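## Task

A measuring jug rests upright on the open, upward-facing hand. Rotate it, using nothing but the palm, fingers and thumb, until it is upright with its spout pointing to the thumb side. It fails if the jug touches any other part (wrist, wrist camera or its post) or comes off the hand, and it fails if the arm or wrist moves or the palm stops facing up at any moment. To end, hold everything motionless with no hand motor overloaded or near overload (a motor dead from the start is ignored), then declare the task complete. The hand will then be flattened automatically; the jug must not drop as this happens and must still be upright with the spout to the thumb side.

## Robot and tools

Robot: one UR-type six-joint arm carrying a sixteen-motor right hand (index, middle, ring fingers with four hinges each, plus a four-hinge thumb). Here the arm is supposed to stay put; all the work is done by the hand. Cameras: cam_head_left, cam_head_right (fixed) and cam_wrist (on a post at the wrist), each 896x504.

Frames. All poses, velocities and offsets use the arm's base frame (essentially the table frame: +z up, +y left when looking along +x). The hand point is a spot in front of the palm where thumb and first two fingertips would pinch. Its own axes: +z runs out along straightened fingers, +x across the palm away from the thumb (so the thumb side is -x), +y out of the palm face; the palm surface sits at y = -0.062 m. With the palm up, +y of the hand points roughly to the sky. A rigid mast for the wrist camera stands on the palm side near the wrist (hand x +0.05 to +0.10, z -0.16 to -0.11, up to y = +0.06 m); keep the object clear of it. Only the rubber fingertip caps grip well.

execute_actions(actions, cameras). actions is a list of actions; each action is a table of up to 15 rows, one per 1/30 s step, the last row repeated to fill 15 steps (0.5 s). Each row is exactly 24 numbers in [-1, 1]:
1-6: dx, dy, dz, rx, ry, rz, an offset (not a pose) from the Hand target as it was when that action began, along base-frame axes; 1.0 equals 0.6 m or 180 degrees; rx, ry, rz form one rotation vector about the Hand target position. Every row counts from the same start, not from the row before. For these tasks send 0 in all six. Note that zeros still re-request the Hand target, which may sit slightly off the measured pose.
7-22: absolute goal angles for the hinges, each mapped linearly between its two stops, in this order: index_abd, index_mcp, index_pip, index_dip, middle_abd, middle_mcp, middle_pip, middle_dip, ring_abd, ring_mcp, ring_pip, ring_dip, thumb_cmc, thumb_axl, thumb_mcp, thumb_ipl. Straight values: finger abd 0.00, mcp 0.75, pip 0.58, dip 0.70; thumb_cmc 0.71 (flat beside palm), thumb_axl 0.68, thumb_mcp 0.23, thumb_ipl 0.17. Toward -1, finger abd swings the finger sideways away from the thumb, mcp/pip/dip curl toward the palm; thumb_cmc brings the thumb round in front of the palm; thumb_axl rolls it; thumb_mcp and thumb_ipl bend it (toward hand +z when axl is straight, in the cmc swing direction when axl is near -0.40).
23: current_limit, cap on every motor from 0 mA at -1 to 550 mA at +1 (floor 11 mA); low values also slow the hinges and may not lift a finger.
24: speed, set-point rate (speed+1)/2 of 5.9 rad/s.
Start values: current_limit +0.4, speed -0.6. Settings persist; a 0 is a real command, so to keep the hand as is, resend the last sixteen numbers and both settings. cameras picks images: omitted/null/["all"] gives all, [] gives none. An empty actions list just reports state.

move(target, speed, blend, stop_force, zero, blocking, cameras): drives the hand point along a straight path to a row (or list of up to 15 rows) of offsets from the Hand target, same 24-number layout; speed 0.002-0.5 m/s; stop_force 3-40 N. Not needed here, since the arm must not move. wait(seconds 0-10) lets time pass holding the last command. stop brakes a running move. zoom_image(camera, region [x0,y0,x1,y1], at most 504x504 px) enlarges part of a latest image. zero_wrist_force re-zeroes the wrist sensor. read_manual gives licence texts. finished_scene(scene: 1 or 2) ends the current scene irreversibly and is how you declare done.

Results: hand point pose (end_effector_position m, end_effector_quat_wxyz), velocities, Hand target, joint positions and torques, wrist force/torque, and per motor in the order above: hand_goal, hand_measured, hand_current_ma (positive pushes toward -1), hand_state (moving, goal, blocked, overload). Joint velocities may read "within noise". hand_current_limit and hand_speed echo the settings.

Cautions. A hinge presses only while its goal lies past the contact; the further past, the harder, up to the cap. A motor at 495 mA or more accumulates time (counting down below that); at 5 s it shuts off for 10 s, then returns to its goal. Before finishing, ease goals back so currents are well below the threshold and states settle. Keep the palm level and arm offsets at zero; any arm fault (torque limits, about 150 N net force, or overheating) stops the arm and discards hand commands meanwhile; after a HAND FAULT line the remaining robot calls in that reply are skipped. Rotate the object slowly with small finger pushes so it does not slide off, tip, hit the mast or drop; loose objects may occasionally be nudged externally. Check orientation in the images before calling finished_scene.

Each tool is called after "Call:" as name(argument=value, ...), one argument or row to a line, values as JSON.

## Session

Call:
execute_actions(
  actions=[],
)

Call:
zoom_image(
  camera="cam_head_left",
  region=[400, 166, 540, 286],
)

Call:
zoom_image(
  camera="cam_head_right",
  region=[380, 166, 520, 286],
)

Call:
zoom_image(
  camera="cam_wrist",
  region=[100, 0, 600, 400],
)

Scene clock: 0.00 s.
end_effector_position=(+0.6053, +0.0922, +0.4253) hand_goal=(+0.000, +0.754, +0.576, +0.696, +0.000, +0.754, +0.576, +0.696, +0.000, +0.754, +0.576, +0.696, -0.104, +0.540, +0.162, +0.106) hand_measured=(+0.000, +0.766, +0.576, +0.696, +0.000, +0.770, +0.578, +0.696, +0.000, +0.762, +0.576, +0.696, -0.086, +0.542, +0.164, +0.108) hand_current_ma=(+0, +54, +4, +0, +0, +77, +5, +0, +0, +42, +3, +0, +78, +15, +12, +10) hand_state=(goal, goal, goal, goal, goal, goal, goal, goal, goal, goal, goal, goal, goal, goal, goal, goal) hand_current_limit=0.40 hand_speed=-0.60 end_effector_quat_wxyz=(+0.484, +0.446, +0.529, +0.536)
Joint positions: [-0.14 -1.201 2.193 -4.178 -1.295 -0.022]
Joint velocities: within noise
Joint torques (N m): no reading
Motor temperatures (°C): [31 31 26 36 32 35]
Wrist force (N): no reading
Wrist torque (N m): no reading
Wrist force, peak (N): no reading
Hand target: +0.6053, +0.0922, +0.4253; +0.484, +0.446, +0.529, +0.536
camera_calibration:
cam_wrist: T_world_to_cam=[[0.0642519, -0.745233, 0.663702, -0.22077], [-0.612439, -0.554547, -0.56338, 0.619373], [0.787903, -0.370278, -0.49204, -0.108737], [0, 0, 0, 1]] pos_world=[0.479187, 0.138684, 0.441964]

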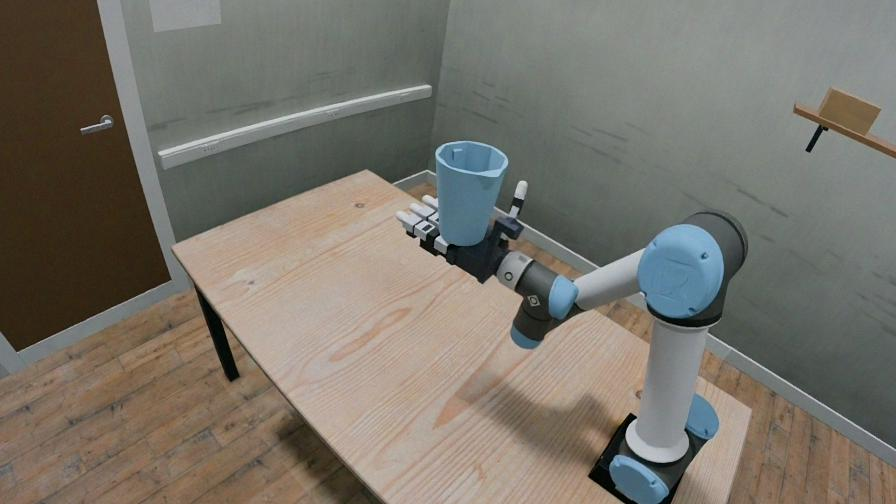

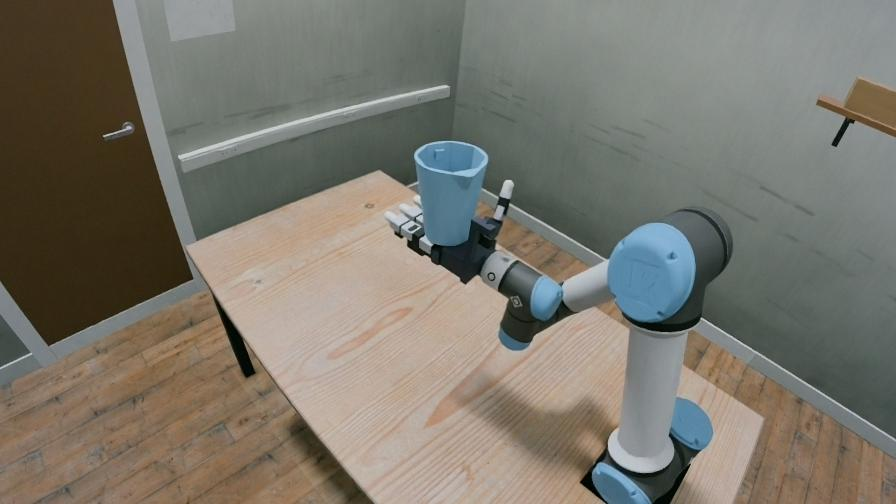

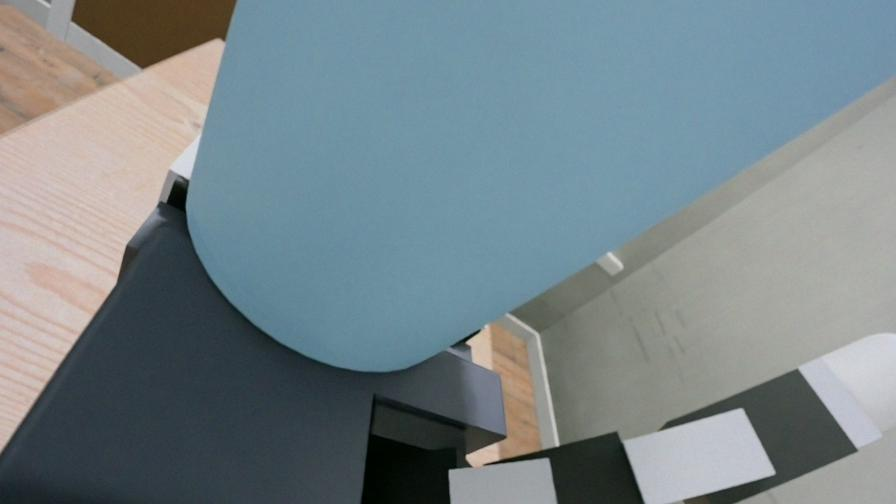

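Scaled by 3.600 from the camera's 896x504 image, which has a finer 1280x720 frame.

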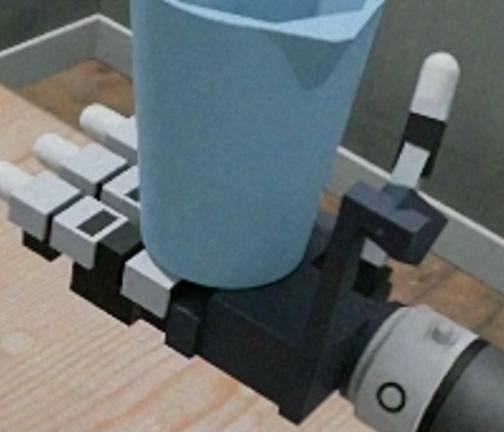

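Scaled by 3.600 from the camera's 896x504 image, which has a finer 1280x720 frame.

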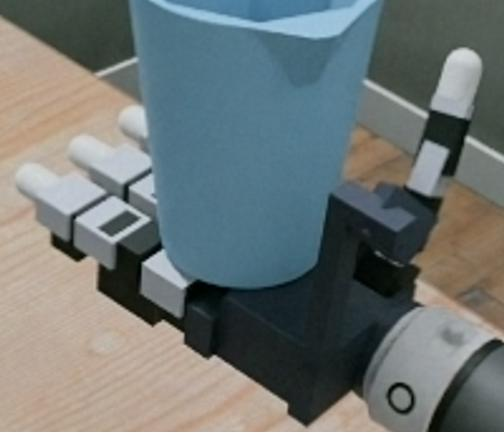

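Scaled by 1.008 from the camera's 896x504 image, which has a finer 1280x720 frame.

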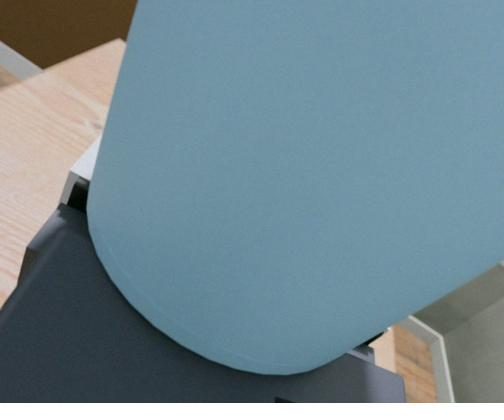

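Call:
execute_actions(
  actions=[],
)

Call:
zoom_image(
  camera="cam_head_left",
  region=[420, 120, 560, 280],
)

Call:
zoom_image(
  camera="cam_head_right",
  region=[390, 120, 530, 280],
)

Scene clock: 77.03 s.
end_effector_position=(+0.6053, +0.0922, +0.4253) hand_goal=(+0.000, +0.754, +0.576, +0.696, +0.000, +0.754, +0.576, +0.696, +0.000, +0.754, +0.576, +0.696, -0.104, +0.540, +0.162, +0.106) hand_measured=(+0.000, +0.766, +0.576, +0.696, +0.000, +0.770, +0.578, +0.696, +0.000, +0.762, +0.576, +0.696, -0.086, +0.542, +0.164, +0.108) hand_current_ma=(+0, +54, +4, +0, +0, +77, +5, +0, +0, +42, +3, +0, +78, +15, +12, +10) hand_state=(goal, goal, goal, goal, goal, goal, goal, goal, goal, goal, goal, goal, goal, goal, goal, goal) hand_current_limit=0.40 hand_speed=-0.60 end_effector_quat_wxyz=(+0.484, +0.446, +0.529, +0.536)
Joint positions: [-0.14 -1.201 2.193 -4.178 -1.295 -0.022]
Joint velocities: within noise
Joint torques (N m): [8.98 -17.98 -9.85 -3.38 -2.17 -1.55]
Motor temperatures (°C): [31 31 26 36 32 35]
Wrist force (N): [-0.1 -0.1 -0.1]
Wrist torque (N m): [-0.01 0.01 0.00]
Wrist force, peak (N): [0.3 -0.2 -0.4]
Hand target: +0.6053, +0.0922, +0.4253; +0.484, +0.446, +0.529, +0.536
camera_calibration:
cam_wrist: T_world_to_cam=[[0.0642523, -0.745232, 0.663702, -0.220769], [-0.612439, -0.554547, -0.563379, 0.619372], [0.787902, -0.370279, -0.49204, -0.108736], [0, 0, 0, 1]] pos_world=[0.479186, 0.138684, 0.441963]

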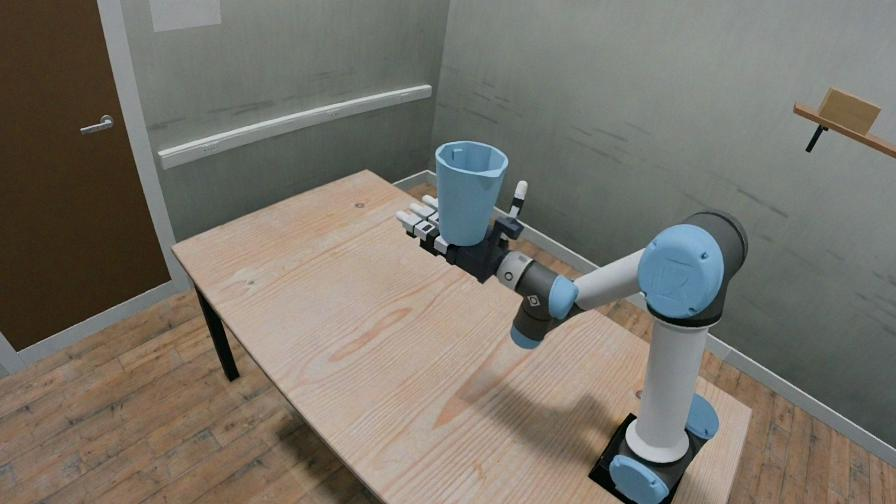

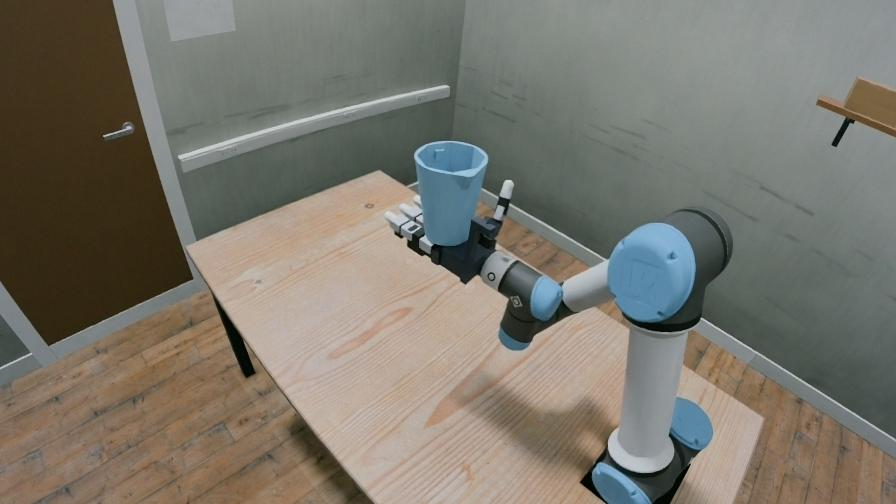

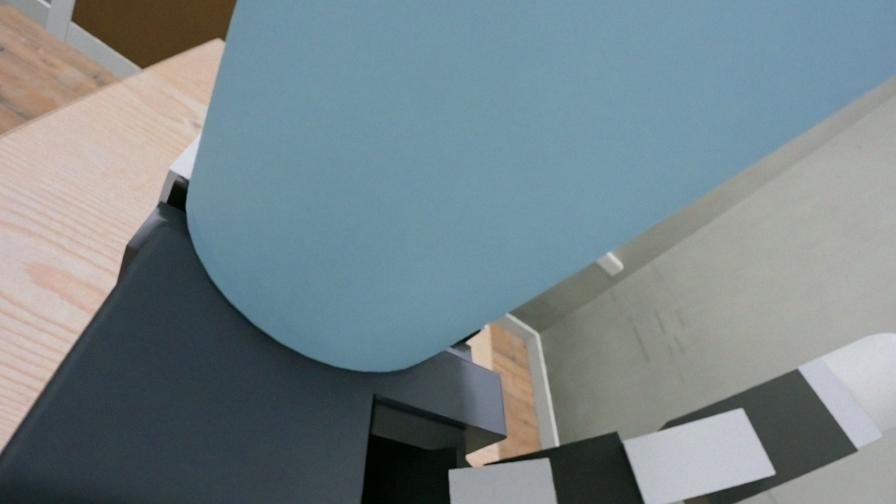

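Scaled by 3.150 from the camera's 896x504 image, which has a finer 1280x720 frame.

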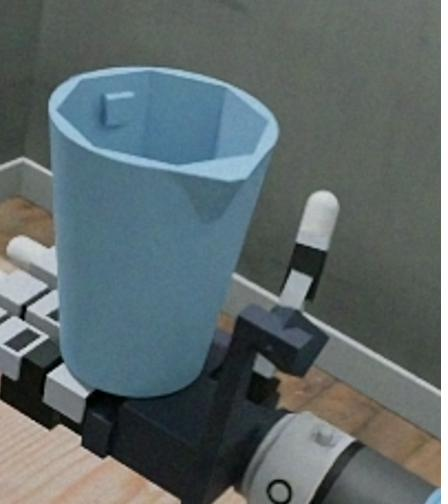

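Scaled by 3.150 from the camera's 896x504 image, which has a finer 1280x720 frame.

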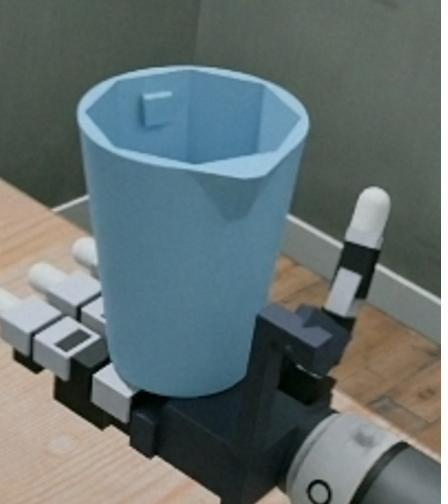

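Call:
zoom_image(
  camera="cam_head_left",
  region=[428, 134, 518, 186],
)

Call:
zoom_image(
  camera="cam_head_right",
  region=[408, 134, 498, 186],
)

Scaled by 5.600 from the camera's 896x504 image, which has a finer 1280x720 frame.

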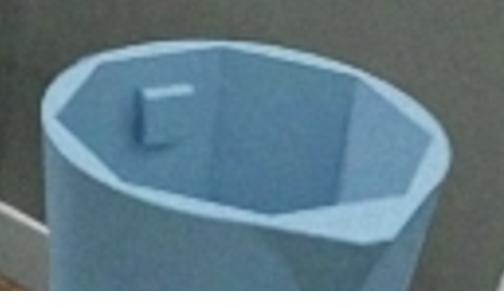

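Scaled by 5.600 from the camera's 896x504 image, which has a finer 1280x720 frame.

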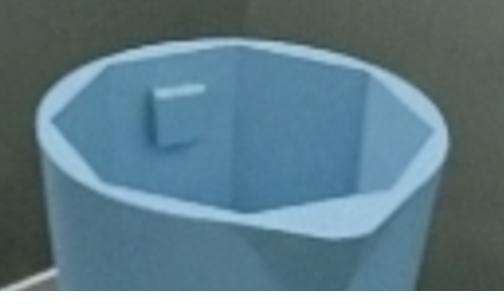

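Call:
zoom_image(
  camera="cam_head_left",
  region=[415, 140, 475, 250],
)

Call:
zoom_image(
  camera="cam_wrist",
  region=[150, 150, 654, 504],
)

Scaled by 4.582 from the camera's 896x504 image, which has a finer 1280x720 frame.

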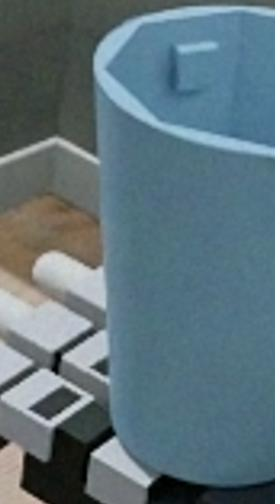

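Scaled by 1.000.

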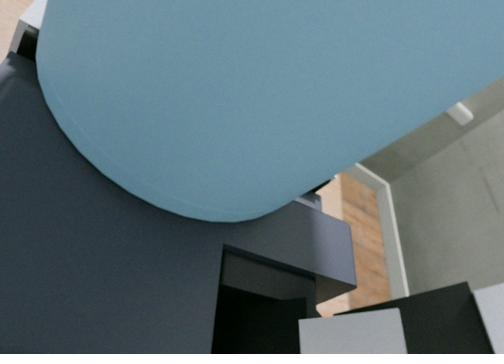

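Call:
execute_actions(
  actions=[
    [[0,0,0,0,0,0, 0.2,0.754,0.25,0.696, 0,0.754,0.576,0.696, 0,0.754,0.576,0.696, -0.104,0.540,0.162,0.106, 0.4,-0.8]],
    [[0,0,0,0,0,0, 0.2,0.754,0.0,0.696, 0,0.754,0.576,0.696, 0,0.754,0.576,0.696, -0.104,0.540,0.162,0.106, 0.4,-0.8]],
    [[0,0,0,0,0,0, 0.2,0.754,-0.25,0.696, 0,0.754,0.576,0.696, 0,0.754,0.576,0.696, -0.104,0.540,0.162,0.106, 0.4,-0.8]],
  ],
  cameras=["cam_head_left", "cam_wrist"],
)

Call:
zoom_image(
  camera="cam_head_left",
  region=[390, 130, 530, 270],
)

Scene clock: 137.70 s.
end_effector_position=(+0.6053, +0.0922, +0.4253) hand_goal=(+0.200, +0.754, -0.250, +0.696, +0.000, +0.754, +0.576, +0.696, +0.000, +0.754, +0.576, +0.696, -0.104, +0.540, +0.162, +0.106) hand_measured=(+0.196, +0.766, -0.242, +0.696, +0.000, +0.770, +0.578, +0.696, +0.000, +0.762, +0.576, +0.696, -0.086, +0.542, +0.164, +0.108) hand_current_ma=(-14, +54, +34, +0, +0, +77, +5, +0, +0, +42, +3, +0, +78, +15, +12, +10) hand_state=(goal, goal, goal, goal, goal, goal, goal, goal, goal, goal, goal, goal, goal, goal, goal, goal) hand_current_limit=0.40 hand_speed=-0.80 end_effector_quat_wxyz=(+0.484, +0.446, +0.529, +0.536)
Joint positions: [-0.14 -1.201 2.193 -4.178 -1.295 -0.022]
Joint velocities: within noise
Joint torques (N m): [8.57 -18.96 -16.81 -2.79 -2.12 -1.47]
Motor temperatures (°C): [31 31 26 36 32 35]
Wrist force (N): [-0.1 -0.2 -0.1]
Wrist torque (N m): [-0.02 0.01 0.00]
Wrist force, peak (N): [0.0 -0.4 -0.1]
Hand target: +0.6053, +0.0922, +0.4253; +0.484, +0.446, +0.529, +0.536
Off the commanded pose: 0.000 m, 0 deg.
camera_calibration:
cam_wrist: T_world_to_cam=[[0.0642522, -0.745232, 0.663702, -0.220769], [-0.612439, -0.554547, -0.563379, 0.619372], [0.787902, -0.370279, -0.49204, -0.108736], [0, 0, 0, 1]] pos_world=[0.479186, 0.138684, 0.441963]
Images, in order (width x height): cam_head_left 896x504, cam_wrist 896x504.

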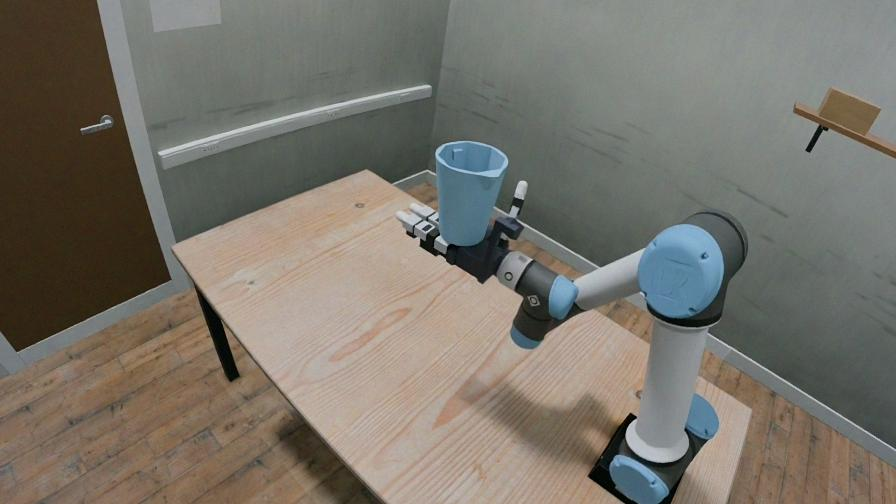

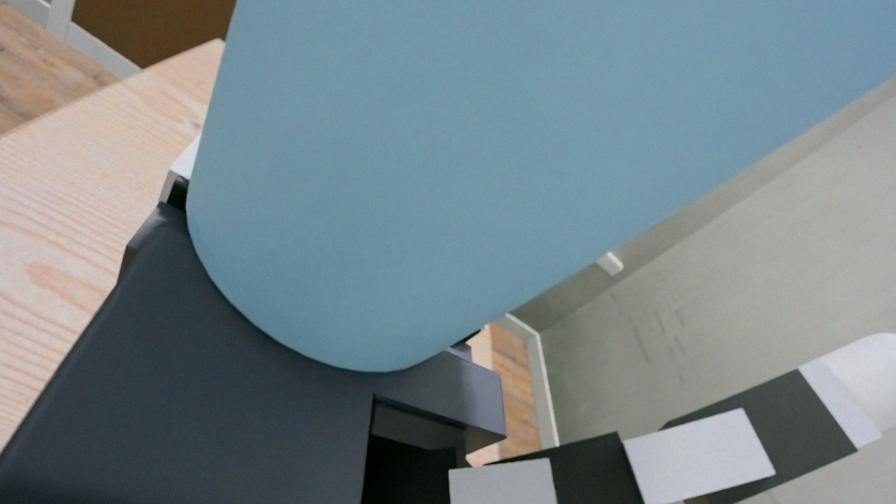

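Scaled by 3.600 from the camera's 896x504 image, which has a finer 1280x720 frame.

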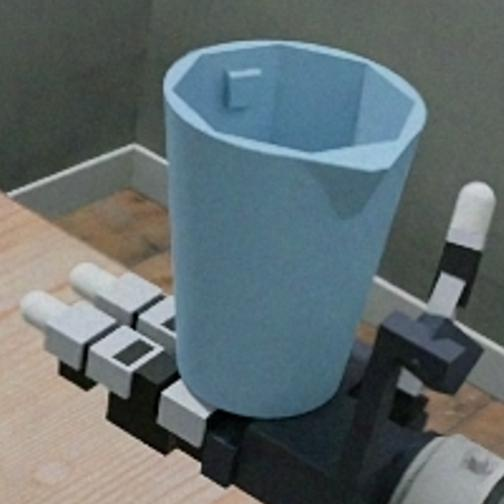

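Call:
execute_actions(
  actions=[
    [[0,0,0,0,0,0, 0.2,0.754,-0.5,0.696, 0,0.754,0.576,0.696, 0,0.754,0.576,0.696, -0.104,0.540,0.162,0.106, 0.4,-0.8]],
    [[0,0,0,0,0,0, 0.2,0.754,-0.737,0.696, 0,0.754,0.576,0.696, 0,0.754,0.576,0.696, -0.104,0.540,0.162,0.106, 0.4,-0.8]],
    [[0,0,0,0,0,0, 0.1,0.754,-0.737,0.696, 0,0.754,0.576,0.696, 0,0.754,0.576,0.696, -0.104,0.540,0.162,0.106, 0.4,-0.9]],
    [[0,0,0,0,0,0, 0.0,0.754,-0.737,0.696, 0,0.754,0.576,0.696, 0,0.754,0.576,0.696, -0.104,0.540,0.162,0.106, 0.4,-0.9]],
  ],
  cameras=["cam_head_left"],
)

Call:
zoom_image(
  camera="cam_head_left",
  region=[390, 130, 530, 270],
)

Scene clock: 149.47 s.
end_effector_position=(+0.6053, +0.0922, +0.4253) hand_goal=(+0.000, +0.754, -0.736, +0.696, +0.000, +0.754, +0.576, +0.696, +0.000, +0.754, +0.576, +0.696, -0.104, +0.540, +0.162, +0.106) hand_measured=(+0.004, +0.770, -0.732, +0.696, +0.000, +0.770, +0.578, +0.696, +0.000, +0.762, +0.576, +0.696, -0.086, +0.542, +0.164, +0.108) hand_current_ma=(+17, +75, +20, +0, +0, +77, +5, +0, +0, +42, +3, +0, +78, +15, +12, +10) hand_state=(goal, goal, goal, goal, goal, goal, goal, goal, goal, goal, goal, goal, goal, goal, goal, goal) hand_current_limit=0.40 hand_speed=-0.90 end_effector_quat_wxyz=(+0.484, +0.446, +0.529, +0.536)
Joint positions: [-0.14 -1.201 2.193 -4.178 -1.295 -0.022]
Joint velocities: within noise
Joint torques (N m): [7.62 -18.59 -16.39 -2.78 -2.02 -1.27]
Motor temperatures (°C): [31 31 26 36 32 35]
Wrist force (N): [-0.1 -0.1 -0.1]
Wrist torque (N m): [-0.05 0.00 -0.01]
Wrist force, peak (N): [-0.3 -0.3 0.2]
Hand target: +0.6053, +0.0922, +0.4253; +0.484, +0.446, +0.529, +0.536
Off the commanded pose: 0.000 m, 0 deg.
Images, in order (width x height): cam_head_left 896x504.

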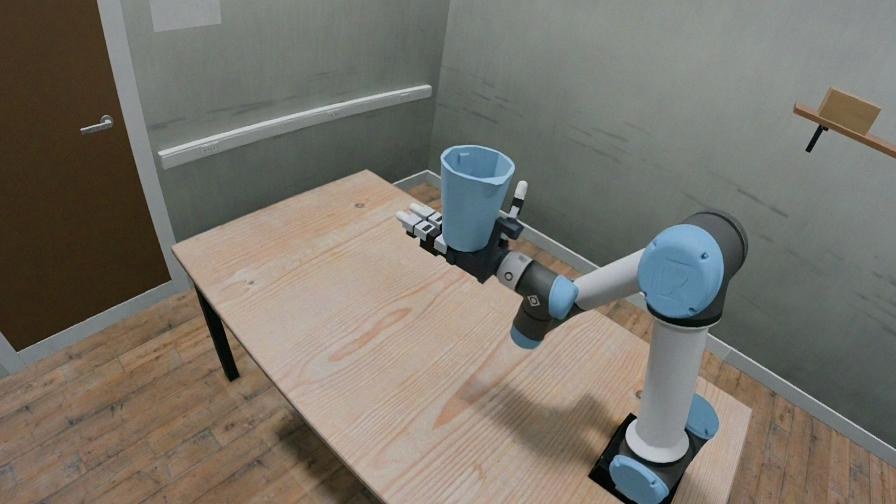

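Scaled by 3.600 from the camera's 896x504 image, which has a finer 1280x720 frame.

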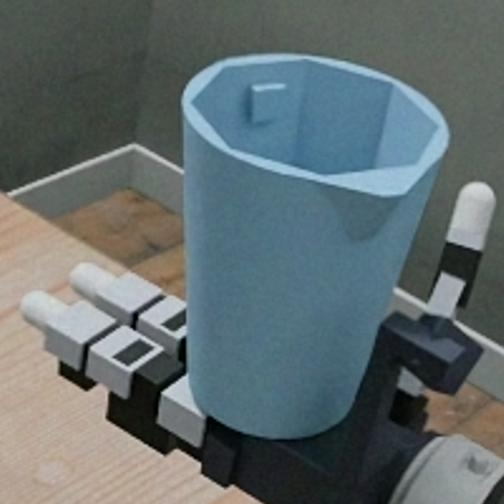

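Call:
zoom_image(
  camera="cam_head_left",
  region=[433, 138, 523, 190],
)

Call:
execute_actions(
  actions=[],
  cameras=["cam_head_right", "cam_wrist"],
)

Call:
zoom_image(
  camera="cam_head_right",
  region=[408, 138, 498, 190],
)

Scaled by 5.600 from the camera's 896x504 image, which has a finer 1280x720 frame.

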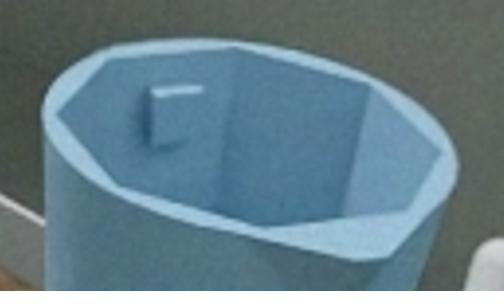

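Scene clock: 165.73 s.
end_effector_position=(+0.6053, +0.0922, +0.4253) hand_goal=(+0.000, +0.754, -0.736, +0.696, +0.000, +0.754, +0.576, +0.696, +0.000, +0.754, +0.576, +0.696, -0.104, +0.540, +0.162, +0.106) hand_measured=(+0.004, +0.770, -0.732, +0.696, +0.000, +0.770, +0.578, +0.696, +0.000, +0.762, +0.576, +0.696, -0.086, +0.542, +0.164, +0.108) hand_current_ma=(+17, +75, +20, +0, +0, +77, +5, +0, +0, +42, +3, +0, +78, +15, +12, +10) hand_state=(goal, goal, goal, goal, goal, goal, goal, goal, goal, goal, goal, goal, goal, goal, goal, goal) hand_current_limit=0.40 hand_speed=-0.90 end_effector_quat_wxyz=(+0.484, +0.446, +0.529, +0.536)
Joint positions: [-0.14 -1.201 2.193 -4.178 -1.295 -0.022]
Joint velocities: within noise
Joint torques (N m): [8.42 -19.12 -17.26 -2.62 -2.19 -1.47]
Motor temperatures (°C): [31 31 26 36 32 35]
Wrist force (N): [-0.2 0.0 -0.1]
Wrist torque (N m): [-0.02 0.03 -0.02]
Wrist force, peak (N): [-0.2 -0.4 0.0]
Hand target: +0.6053, +0.0922, +0.4253; +0.484, +0.446, +0.529, +0.536
Off the commanded pose: 0.000 m, 0 deg.
camera_calibration:
cam_wrist: T_world_to_cam=[[0.0642523, -0.745232, 0.663702, -0.220769], [-0.612439, -0.554547, -0.563379, 0.619372], [0.787902, -0.370279, -0.49204, -0.108736], [0, 0, 0, 1]] pos_world=[0.479186, 0.138684, 0.441963]
Images, in order (width x height): cam_head_right 896x504, cam_wrist 896x504.

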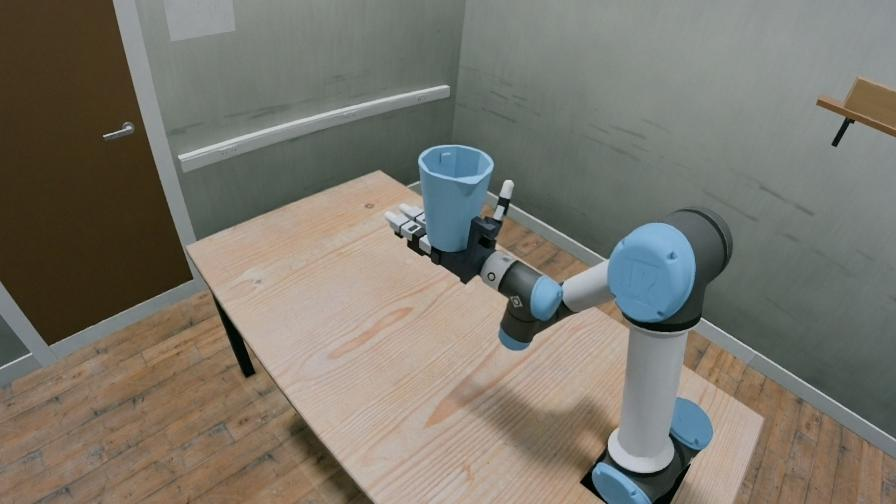

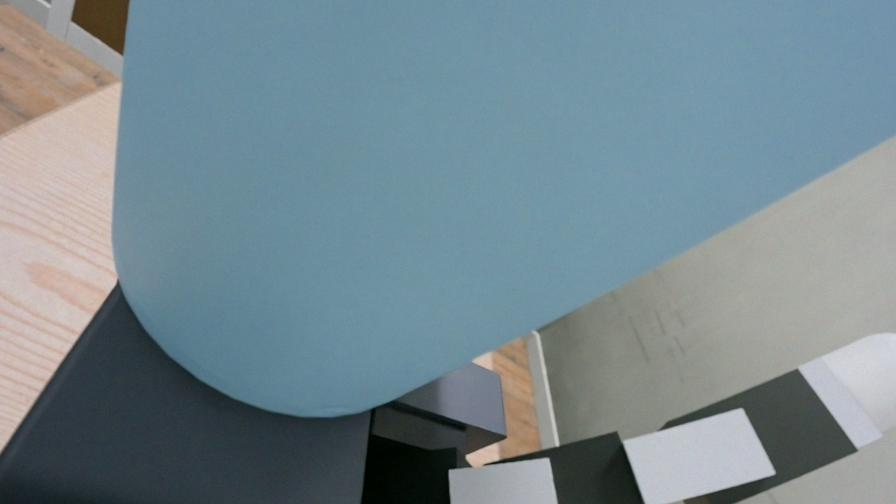

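Scaled by 5.600 from the camera's 896x504 image, which has a finer 1280x720 frame.

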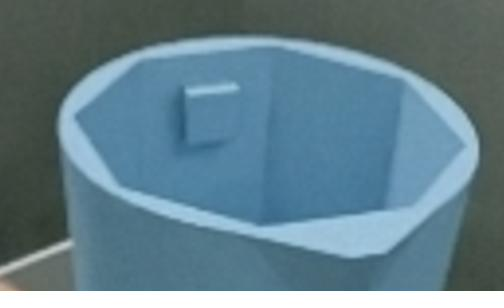

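Call:
execute_actions(
  actions=[],
)

Scene clock: 198.30 s.
end_effector_position=(+0.6053, +0.0922, +0.4253) hand_goal=(+0.000, +0.754, -0.736, +0.696, +0.000, +0.754, +0.576, +0.696, +0.000, +0.754, +0.576, +0.696, -0.104, +0.540, +0.162, +0.106) hand_measured=(+0.004, +0.770, -0.732, +0.696, +0.000, +0.770, +0.578, +0.696, +0.000, +0.762, +0.576, +0.696, -0.086, +0.542, +0.164, +0.108) hand_current_ma=(+17, +75, +20, +0, +0, +77, +5, +0, +0, +42, +3, +0, +78, +15, +12, +10) hand_state=(goal, goal, goal, goal, goal, goal, goal, goal, goal, goal, goal, goal, goal, goal, goal, goal) hand_current_limit=0.40 hand_speed=-0.90 end_effector_quat_wxyz=(+0.484, +0.446, +0.529, +0.536)
Joint positions: [-0.14 -1.201 2.193 -4.178 -1.295 -0.022]
Joint velocities: within noise
Joint torques (N m): [8.48 -18.31 -21.22 -2.19 -2.15 -1.09]
Motor temperatures (°C): [31 31 26 36 32 35]
Wrist force (N): [0.0 -0.1 -0.1]
Wrist torque (N m): [-0.04 0.00 -0.01]
Wrist force, peak (N): [-0.2 -0.4 0.0]
Hand target: +0.6053, +0.0922, +0.4253; +0.484, +0.446, +0.529, +0.536
Off the commanded pose: 0.000 m, 0 deg.
camera_calibration:
cam_wrist: T_world_to_cam=[[0.0642519, -0.745232, 0.663702, -0.220769], [-0.612439, -0.554547, -0.563379, 0.619372], [0.787902, -0.370279, -0.49204, -0.108736], [0, 0, 0, 1]] pos_world=[0.479186, 0.138684, 0.441964]

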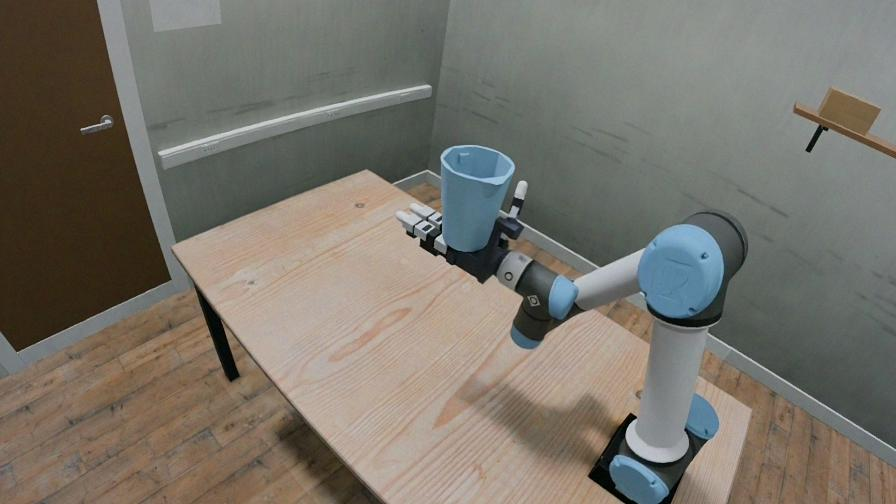

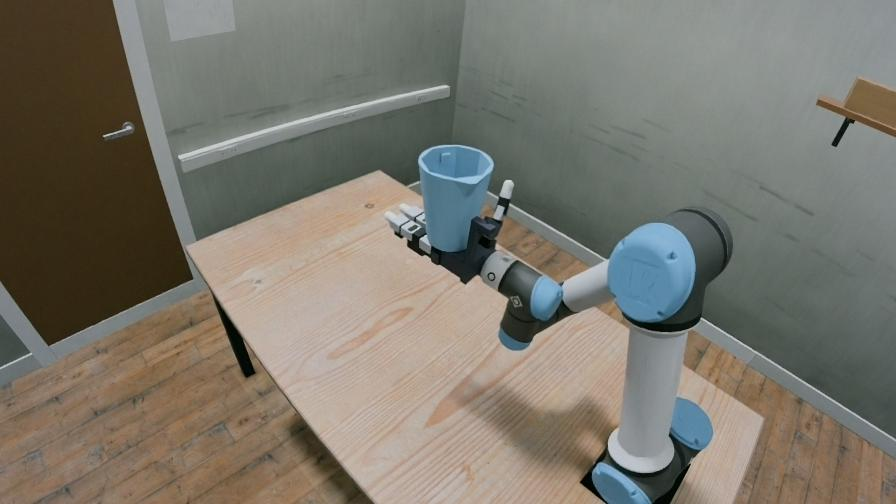

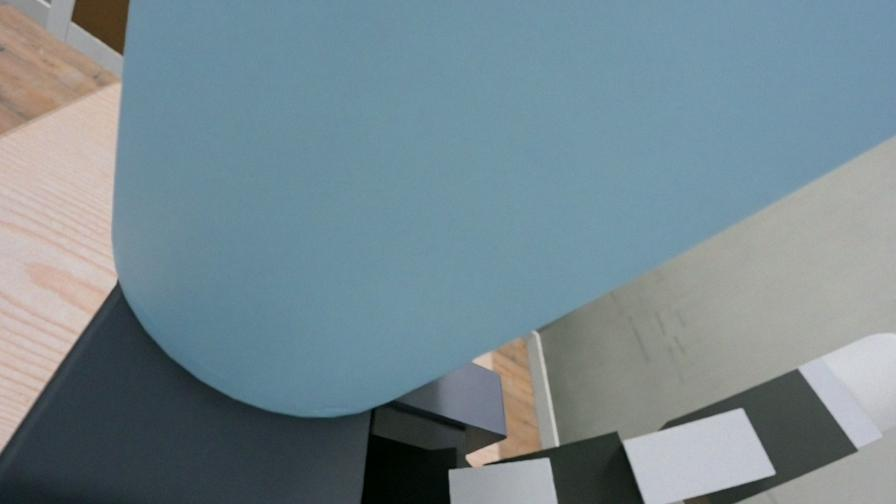

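Call:
execute_actions(
  actions=[
    [[0,0,0,0,0,0, 0.25,0.754,-0.737,0.696, 0,0.754,0.576,0.696, 0,0.754,0.576,0.696, -0.104,0.540,0.162,0.106, 0.4,-0.9]],
  ],
  cameras=["cam_wrist"],
)

Scene clock: 360.53 s.
end_effector_position=(+0.6053, +0.0922, +0.4253) hand_goal=(+0.250, +0.754, -0.736, +0.696, +0.000, +0.754, +0.576, +0.696, +0.000, +0.754, +0.576, +0.696, -0.104, +0.540, +0.162, +0.106) hand_measured=(+0.246, +0.770, -0.734, +0.696, +0.000, +0.770, +0.578, +0.696, +0.000, +0.762, +0.576, +0.696, -0.086, +0.542, +0.164, +0.108) hand_current_ma=(-17, +75, +9, +0, +0, +77, +5, +0, +0, +42, +3, +0, +78, +15, +12, +10) hand_state=(goal, goal, goal, goal, goal, goal, goal, goal, goal, goal, goal, goal, goal, goal, goal, goal) hand_current_limit=0.40 hand_speed=-0.90 end_effector_quat_wxyz=(+0.484, +0.446, +0.529, +0.536)
Joint positions: [-0.14 -1.201 2.193 -4.178 -1.295 -0.022]
Joint velocities: within noise
Joint torques (N m): [6.96 -19.35 -18.1 -0.28 -1.53 -1.01]
Motor temperatures (°C): [30 31 26 36 32 35]
Wrist force (N): [0.0 -0.1 0.1]
Wrist torque (N m): [-0.05 0.00 0.00]
Wrist force, peak (N): [-0.2 -0.2 0.4]
Hand target: +0.6053, +0.0922, +0.4253; +0.484, +0.446, +0.529, +0.536
Off the commanded pose: 0.000 m, 0 deg.
camera_calibration:
cam_wrist: T_world_to_cam=[[0.0642518, -0.745232, 0.663702, -0.220769], [-0.612439, -0.554547, -0.563379, 0.619372], [0.787902, -0.370279, -0.49204, -0.108736], [0, 0, 0, 1]] pos_world=[0.479186, 0.138684, 0.441964]
Images, in order (width x height): cam_wrist 896x504.

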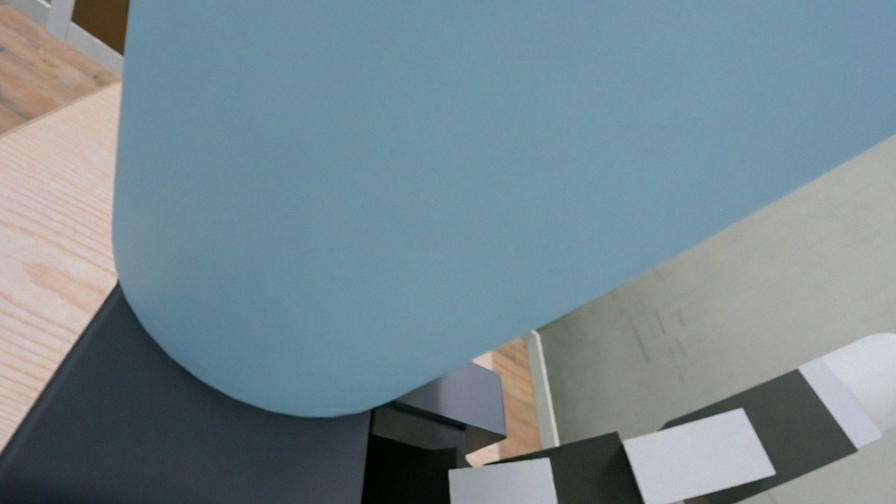

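Call:
execute_actions(
  actions=[
    [[0,0,0,0,0,0, 0.25,0.650,-0.611,0.640, 0,0.754,0.576,0.696, 0,0.754,0.576,0.696, -0.104,0.540,0.162,0.106, 0.4,-0.9]],
    [[0,0,0,0,0,0, 0.25,0.546,-0.486,0.580, 0,0.754,0.576,0.696, 0,0.754,0.576,0.696, -0.104,0.540,0.162,0.106, 0.4,-0.9]],
    [[0,0,0,0,0,0, 0.25,0.442,-0.360,0.520, 0,0.754,0.576,0.696, 0,0.754,0.576,0.696, -0.104,0.540,0.162,0.106, 0.4,-0.9]],
  ],
  cameras=["cam_head_left", "cam_head_right", "cam_wrist"],
)

Scene clock: 372.47 s.
end_effector_position=(+0.6053, +0.0922, +0.4253) hand_goal=(+0.250, +0.442, -0.360, +0.520, +0.000, +0.754, +0.576, +0.696, +0.000, +0.754, +0.576, +0.696, -0.104, +0.540, +0.162, +0.106) hand_measured=(+0.246, +0.466, -0.362, +0.522, +0.000, +0.770, +0.578, +0.696, +0.000, +0.766, +0.576, +0.696, -0.086, +0.542, +0.164, +0.108) hand_current_ma=(-12, +112, -12, +13, +0, +77, +5, +0, +0, +59, +4, +0, +78, +15, +11, +10) hand_state=(goal, blocked, goal, goal, goal, goal, goal, goal, goal, goal, goal, goal, goal, goal, goal, goal) hand_current_limit=0.40 hand_speed=-0.90 end_effector_quat_wxyz=(+0.484, +0.446, +0.529, +0.536)
Joint positions: [-0.14 -1.201 2.193 -4.178 -1.295 -0.022]
Joint velocities: within noise
Joint torques (N m): [7.67 -19.75 -16.83 -0.27 -1.46 -1]
Motor temperatures (°C): [30 31 26 36 32 35]
Wrist force (N): [-0.1 -0.1 0.0]
Wrist torque (N m): [-0.04 0.01 -0.01]
Wrist force, peak (N): [0.1 -0.5 0.2]
Hand target: +0.6053, +0.0922, +0.4253; +0.484, +0.446, +0.529, +0.536
Off the commanded pose: 0.000 m, 0 deg.
camera_calibration:
cam_wrist: T_world_to_cam=[[0.0642523, -0.745232, 0.663702, -0.220769], [-0.612439, -0.554547, -0.563379, 0.619372], [0.787902, -0.370279, -0.492041, -0.108736], [0, 0, 0, 1]] pos_world=[0.479187, 0.138684, 0.441964]

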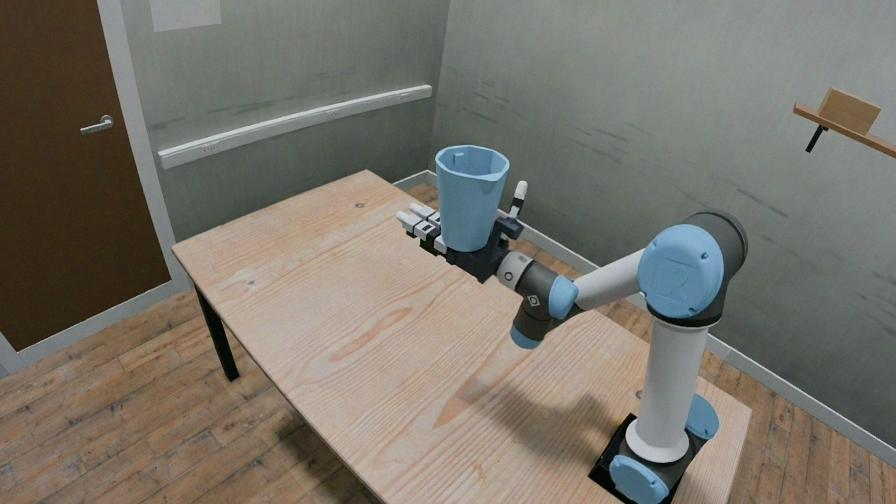

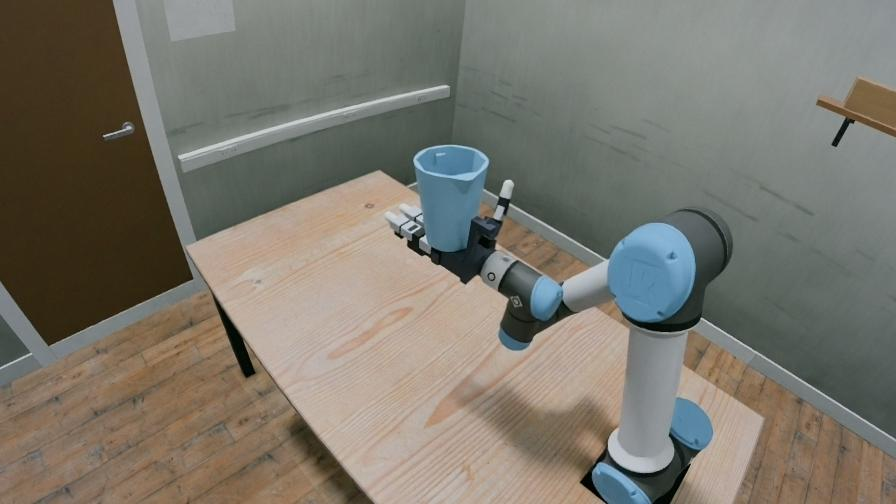

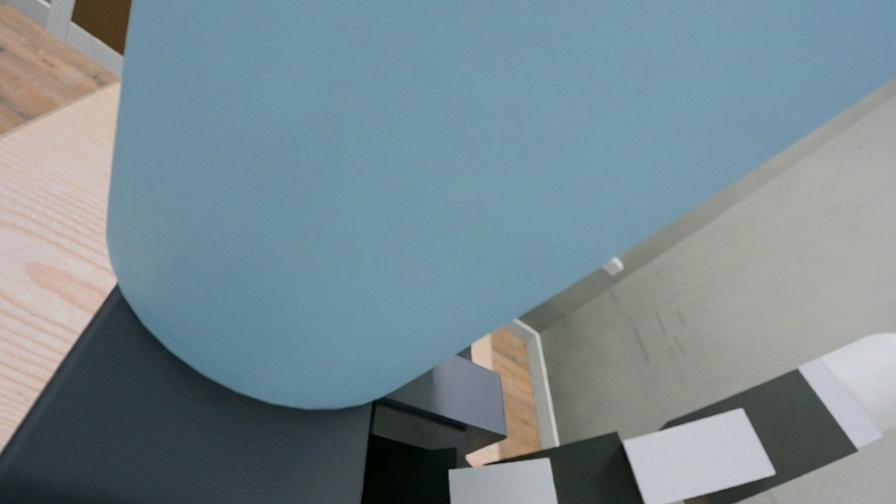

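Call:
zoom_image(
  camera="cam_head_left",
  region=[428, 138, 518, 190],
)

Call:
zoom_image(
  camera="cam_head_right",
  region=[403, 138, 493, 190],
)

Call:
zoom_image(
  camera="cam_wrist",
  region=[540, 210, 700, 310],
)

Scaled by 5.600 from the camera's 896x504 image, which has a finer 1280x720 frame.

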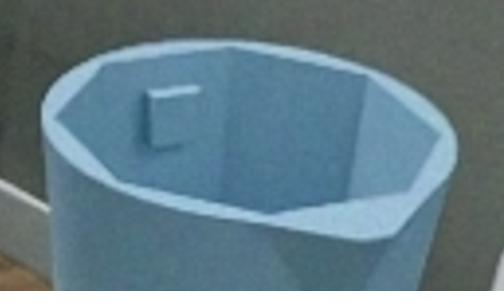

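Scaled by 5.600 from the camera's 896x504 image, which has a finer 1280x720 frame.

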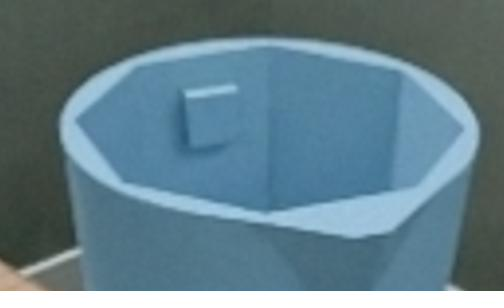

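Scaled by 3.150 from the camera's 896x504 image, which has a finer 1280x720 frame.

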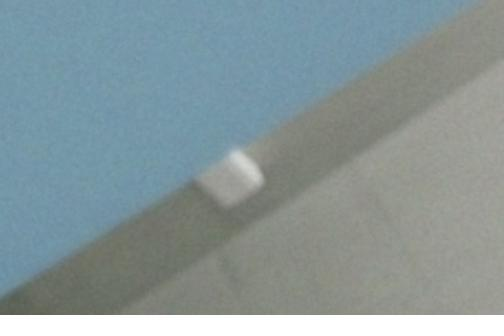

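Call:
execute_actions(
  actions=[
    [[0,0,0,0,0,0, 0.25,0.338,-0.235,0.460, 0,0.754,0.576,0.696, 0,0.754,0.576,0.696, -0.104,0.540,0.162,0.106, 0.4,-0.9]],
    [[0,0,0,0,0,0, 0.25,0.233,-0.115,0.395, 0,0.754,0.576,0.696, 0,0.754,0.576,0.696, -0.104,0.540,0.162,0.106, 0.4,-0.9]],
  ],
  cameras=["cam_head_left", "cam_head_right", "cam_wrist"],
)

Call:
zoom_image(
  camera="cam_head_left",
  region=[428, 138, 518, 190],
)

Call:
zoom_image(
  camera="cam_head_right",
  region=[403, 138, 493, 190],
)

Scene clock: 456.23 s.
end_effector_position=(+0.6053, +0.0922, +0.4253) hand_goal=(+0.250, +0.234, -0.114, +0.396, +0.000, +0.754, +0.576, +0.696, +0.000, +0.754, +0.576, +0.696, -0.104, +0.540, +0.162, +0.106) hand_measured=(+0.248, +0.254, -0.116, +0.398, +0.000, +0.770, +0.578, +0.696, +0.000, +0.766, +0.576, +0.696, -0.086, +0.542, +0.164, +0.108) hand_current_ma=(-11, +101, -12, +12, +0, +77, +5, +0, +0, +59, +4, +0, +78, +15, +11, +10) hand_state=(goal, blocked, goal, goal, goal, goal, goal, goal, goal, goal, goal, goal, goal, goal, goal, goal) hand_current_limit=0.40 hand_speed=-0.90 end_effector_quat_wxyz=(+0.484, +0.446, +0.529, +0.536)
Joint positions: [-0.14 -1.201 2.193 -4.178 -1.295 -0.022]
Joint velocities: within noise
Joint torques (N m): [7.37 -18.7 -15.82 -3.8 -1.12 -0.6]
Motor temperatures (°C): [30 31 26 36 32 35]
Wrist force (N): [-0.1 0.0 0.2]
Wrist torque (N m): [-0.05 0.00 -0.01]
Wrist force, peak (N): [-0.4 -0.2 0.0]
Hand target: +0.6053, +0.0922, +0.4253; +0.484, +0.446, +0.529, +0.536
Off the commanded pose: 0.000 m, 0 deg.
camera_calibration:
cam_wrist: T_world_to_cam=[[0.0642521, -0.745232, 0.663702, -0.220769], [-0.612439, -0.554547, -0.563379, 0.619372], [0.787902, -0.370279, -0.49204, -0.108736], [0, 0, 0, 1]] pos_world=[0.479186, 0.138684, 0.441964]

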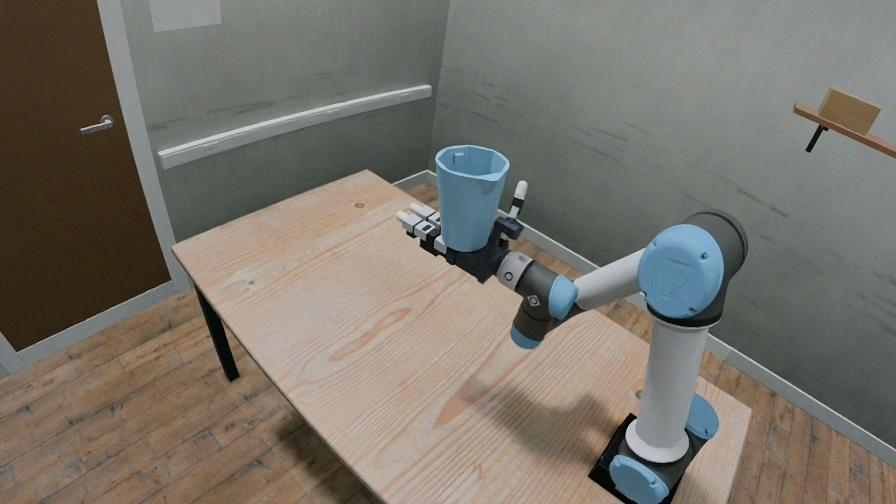

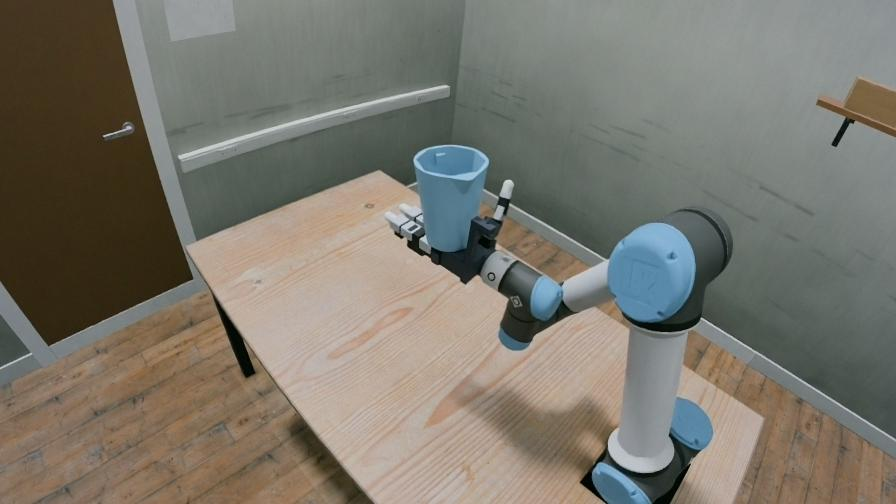

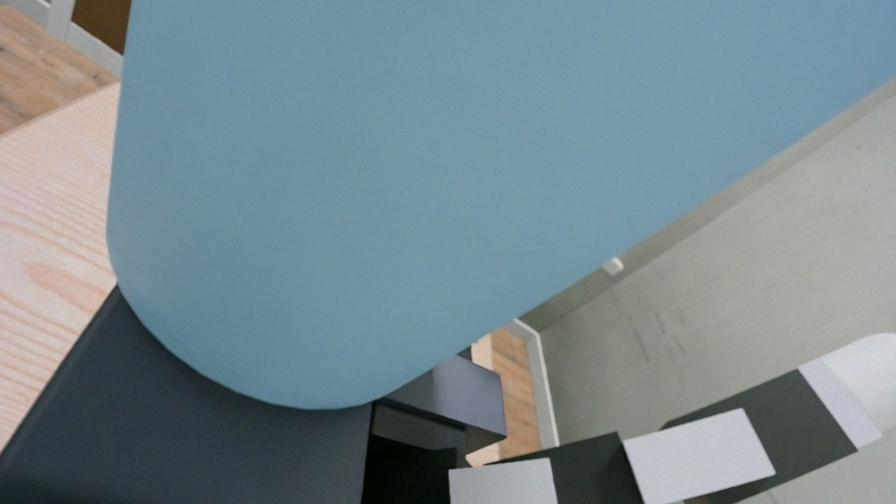

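Scaled by 5.600 from the camera's 896x504 image, which has a finer 1280x720 frame.

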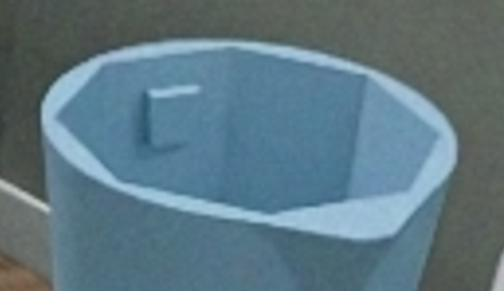

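Scaled by 5.600 from the camera's 896x504 image, which has a finer 1280x720 frame.

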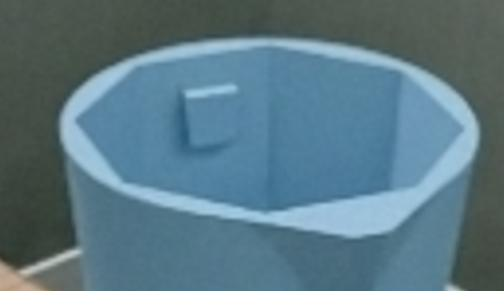

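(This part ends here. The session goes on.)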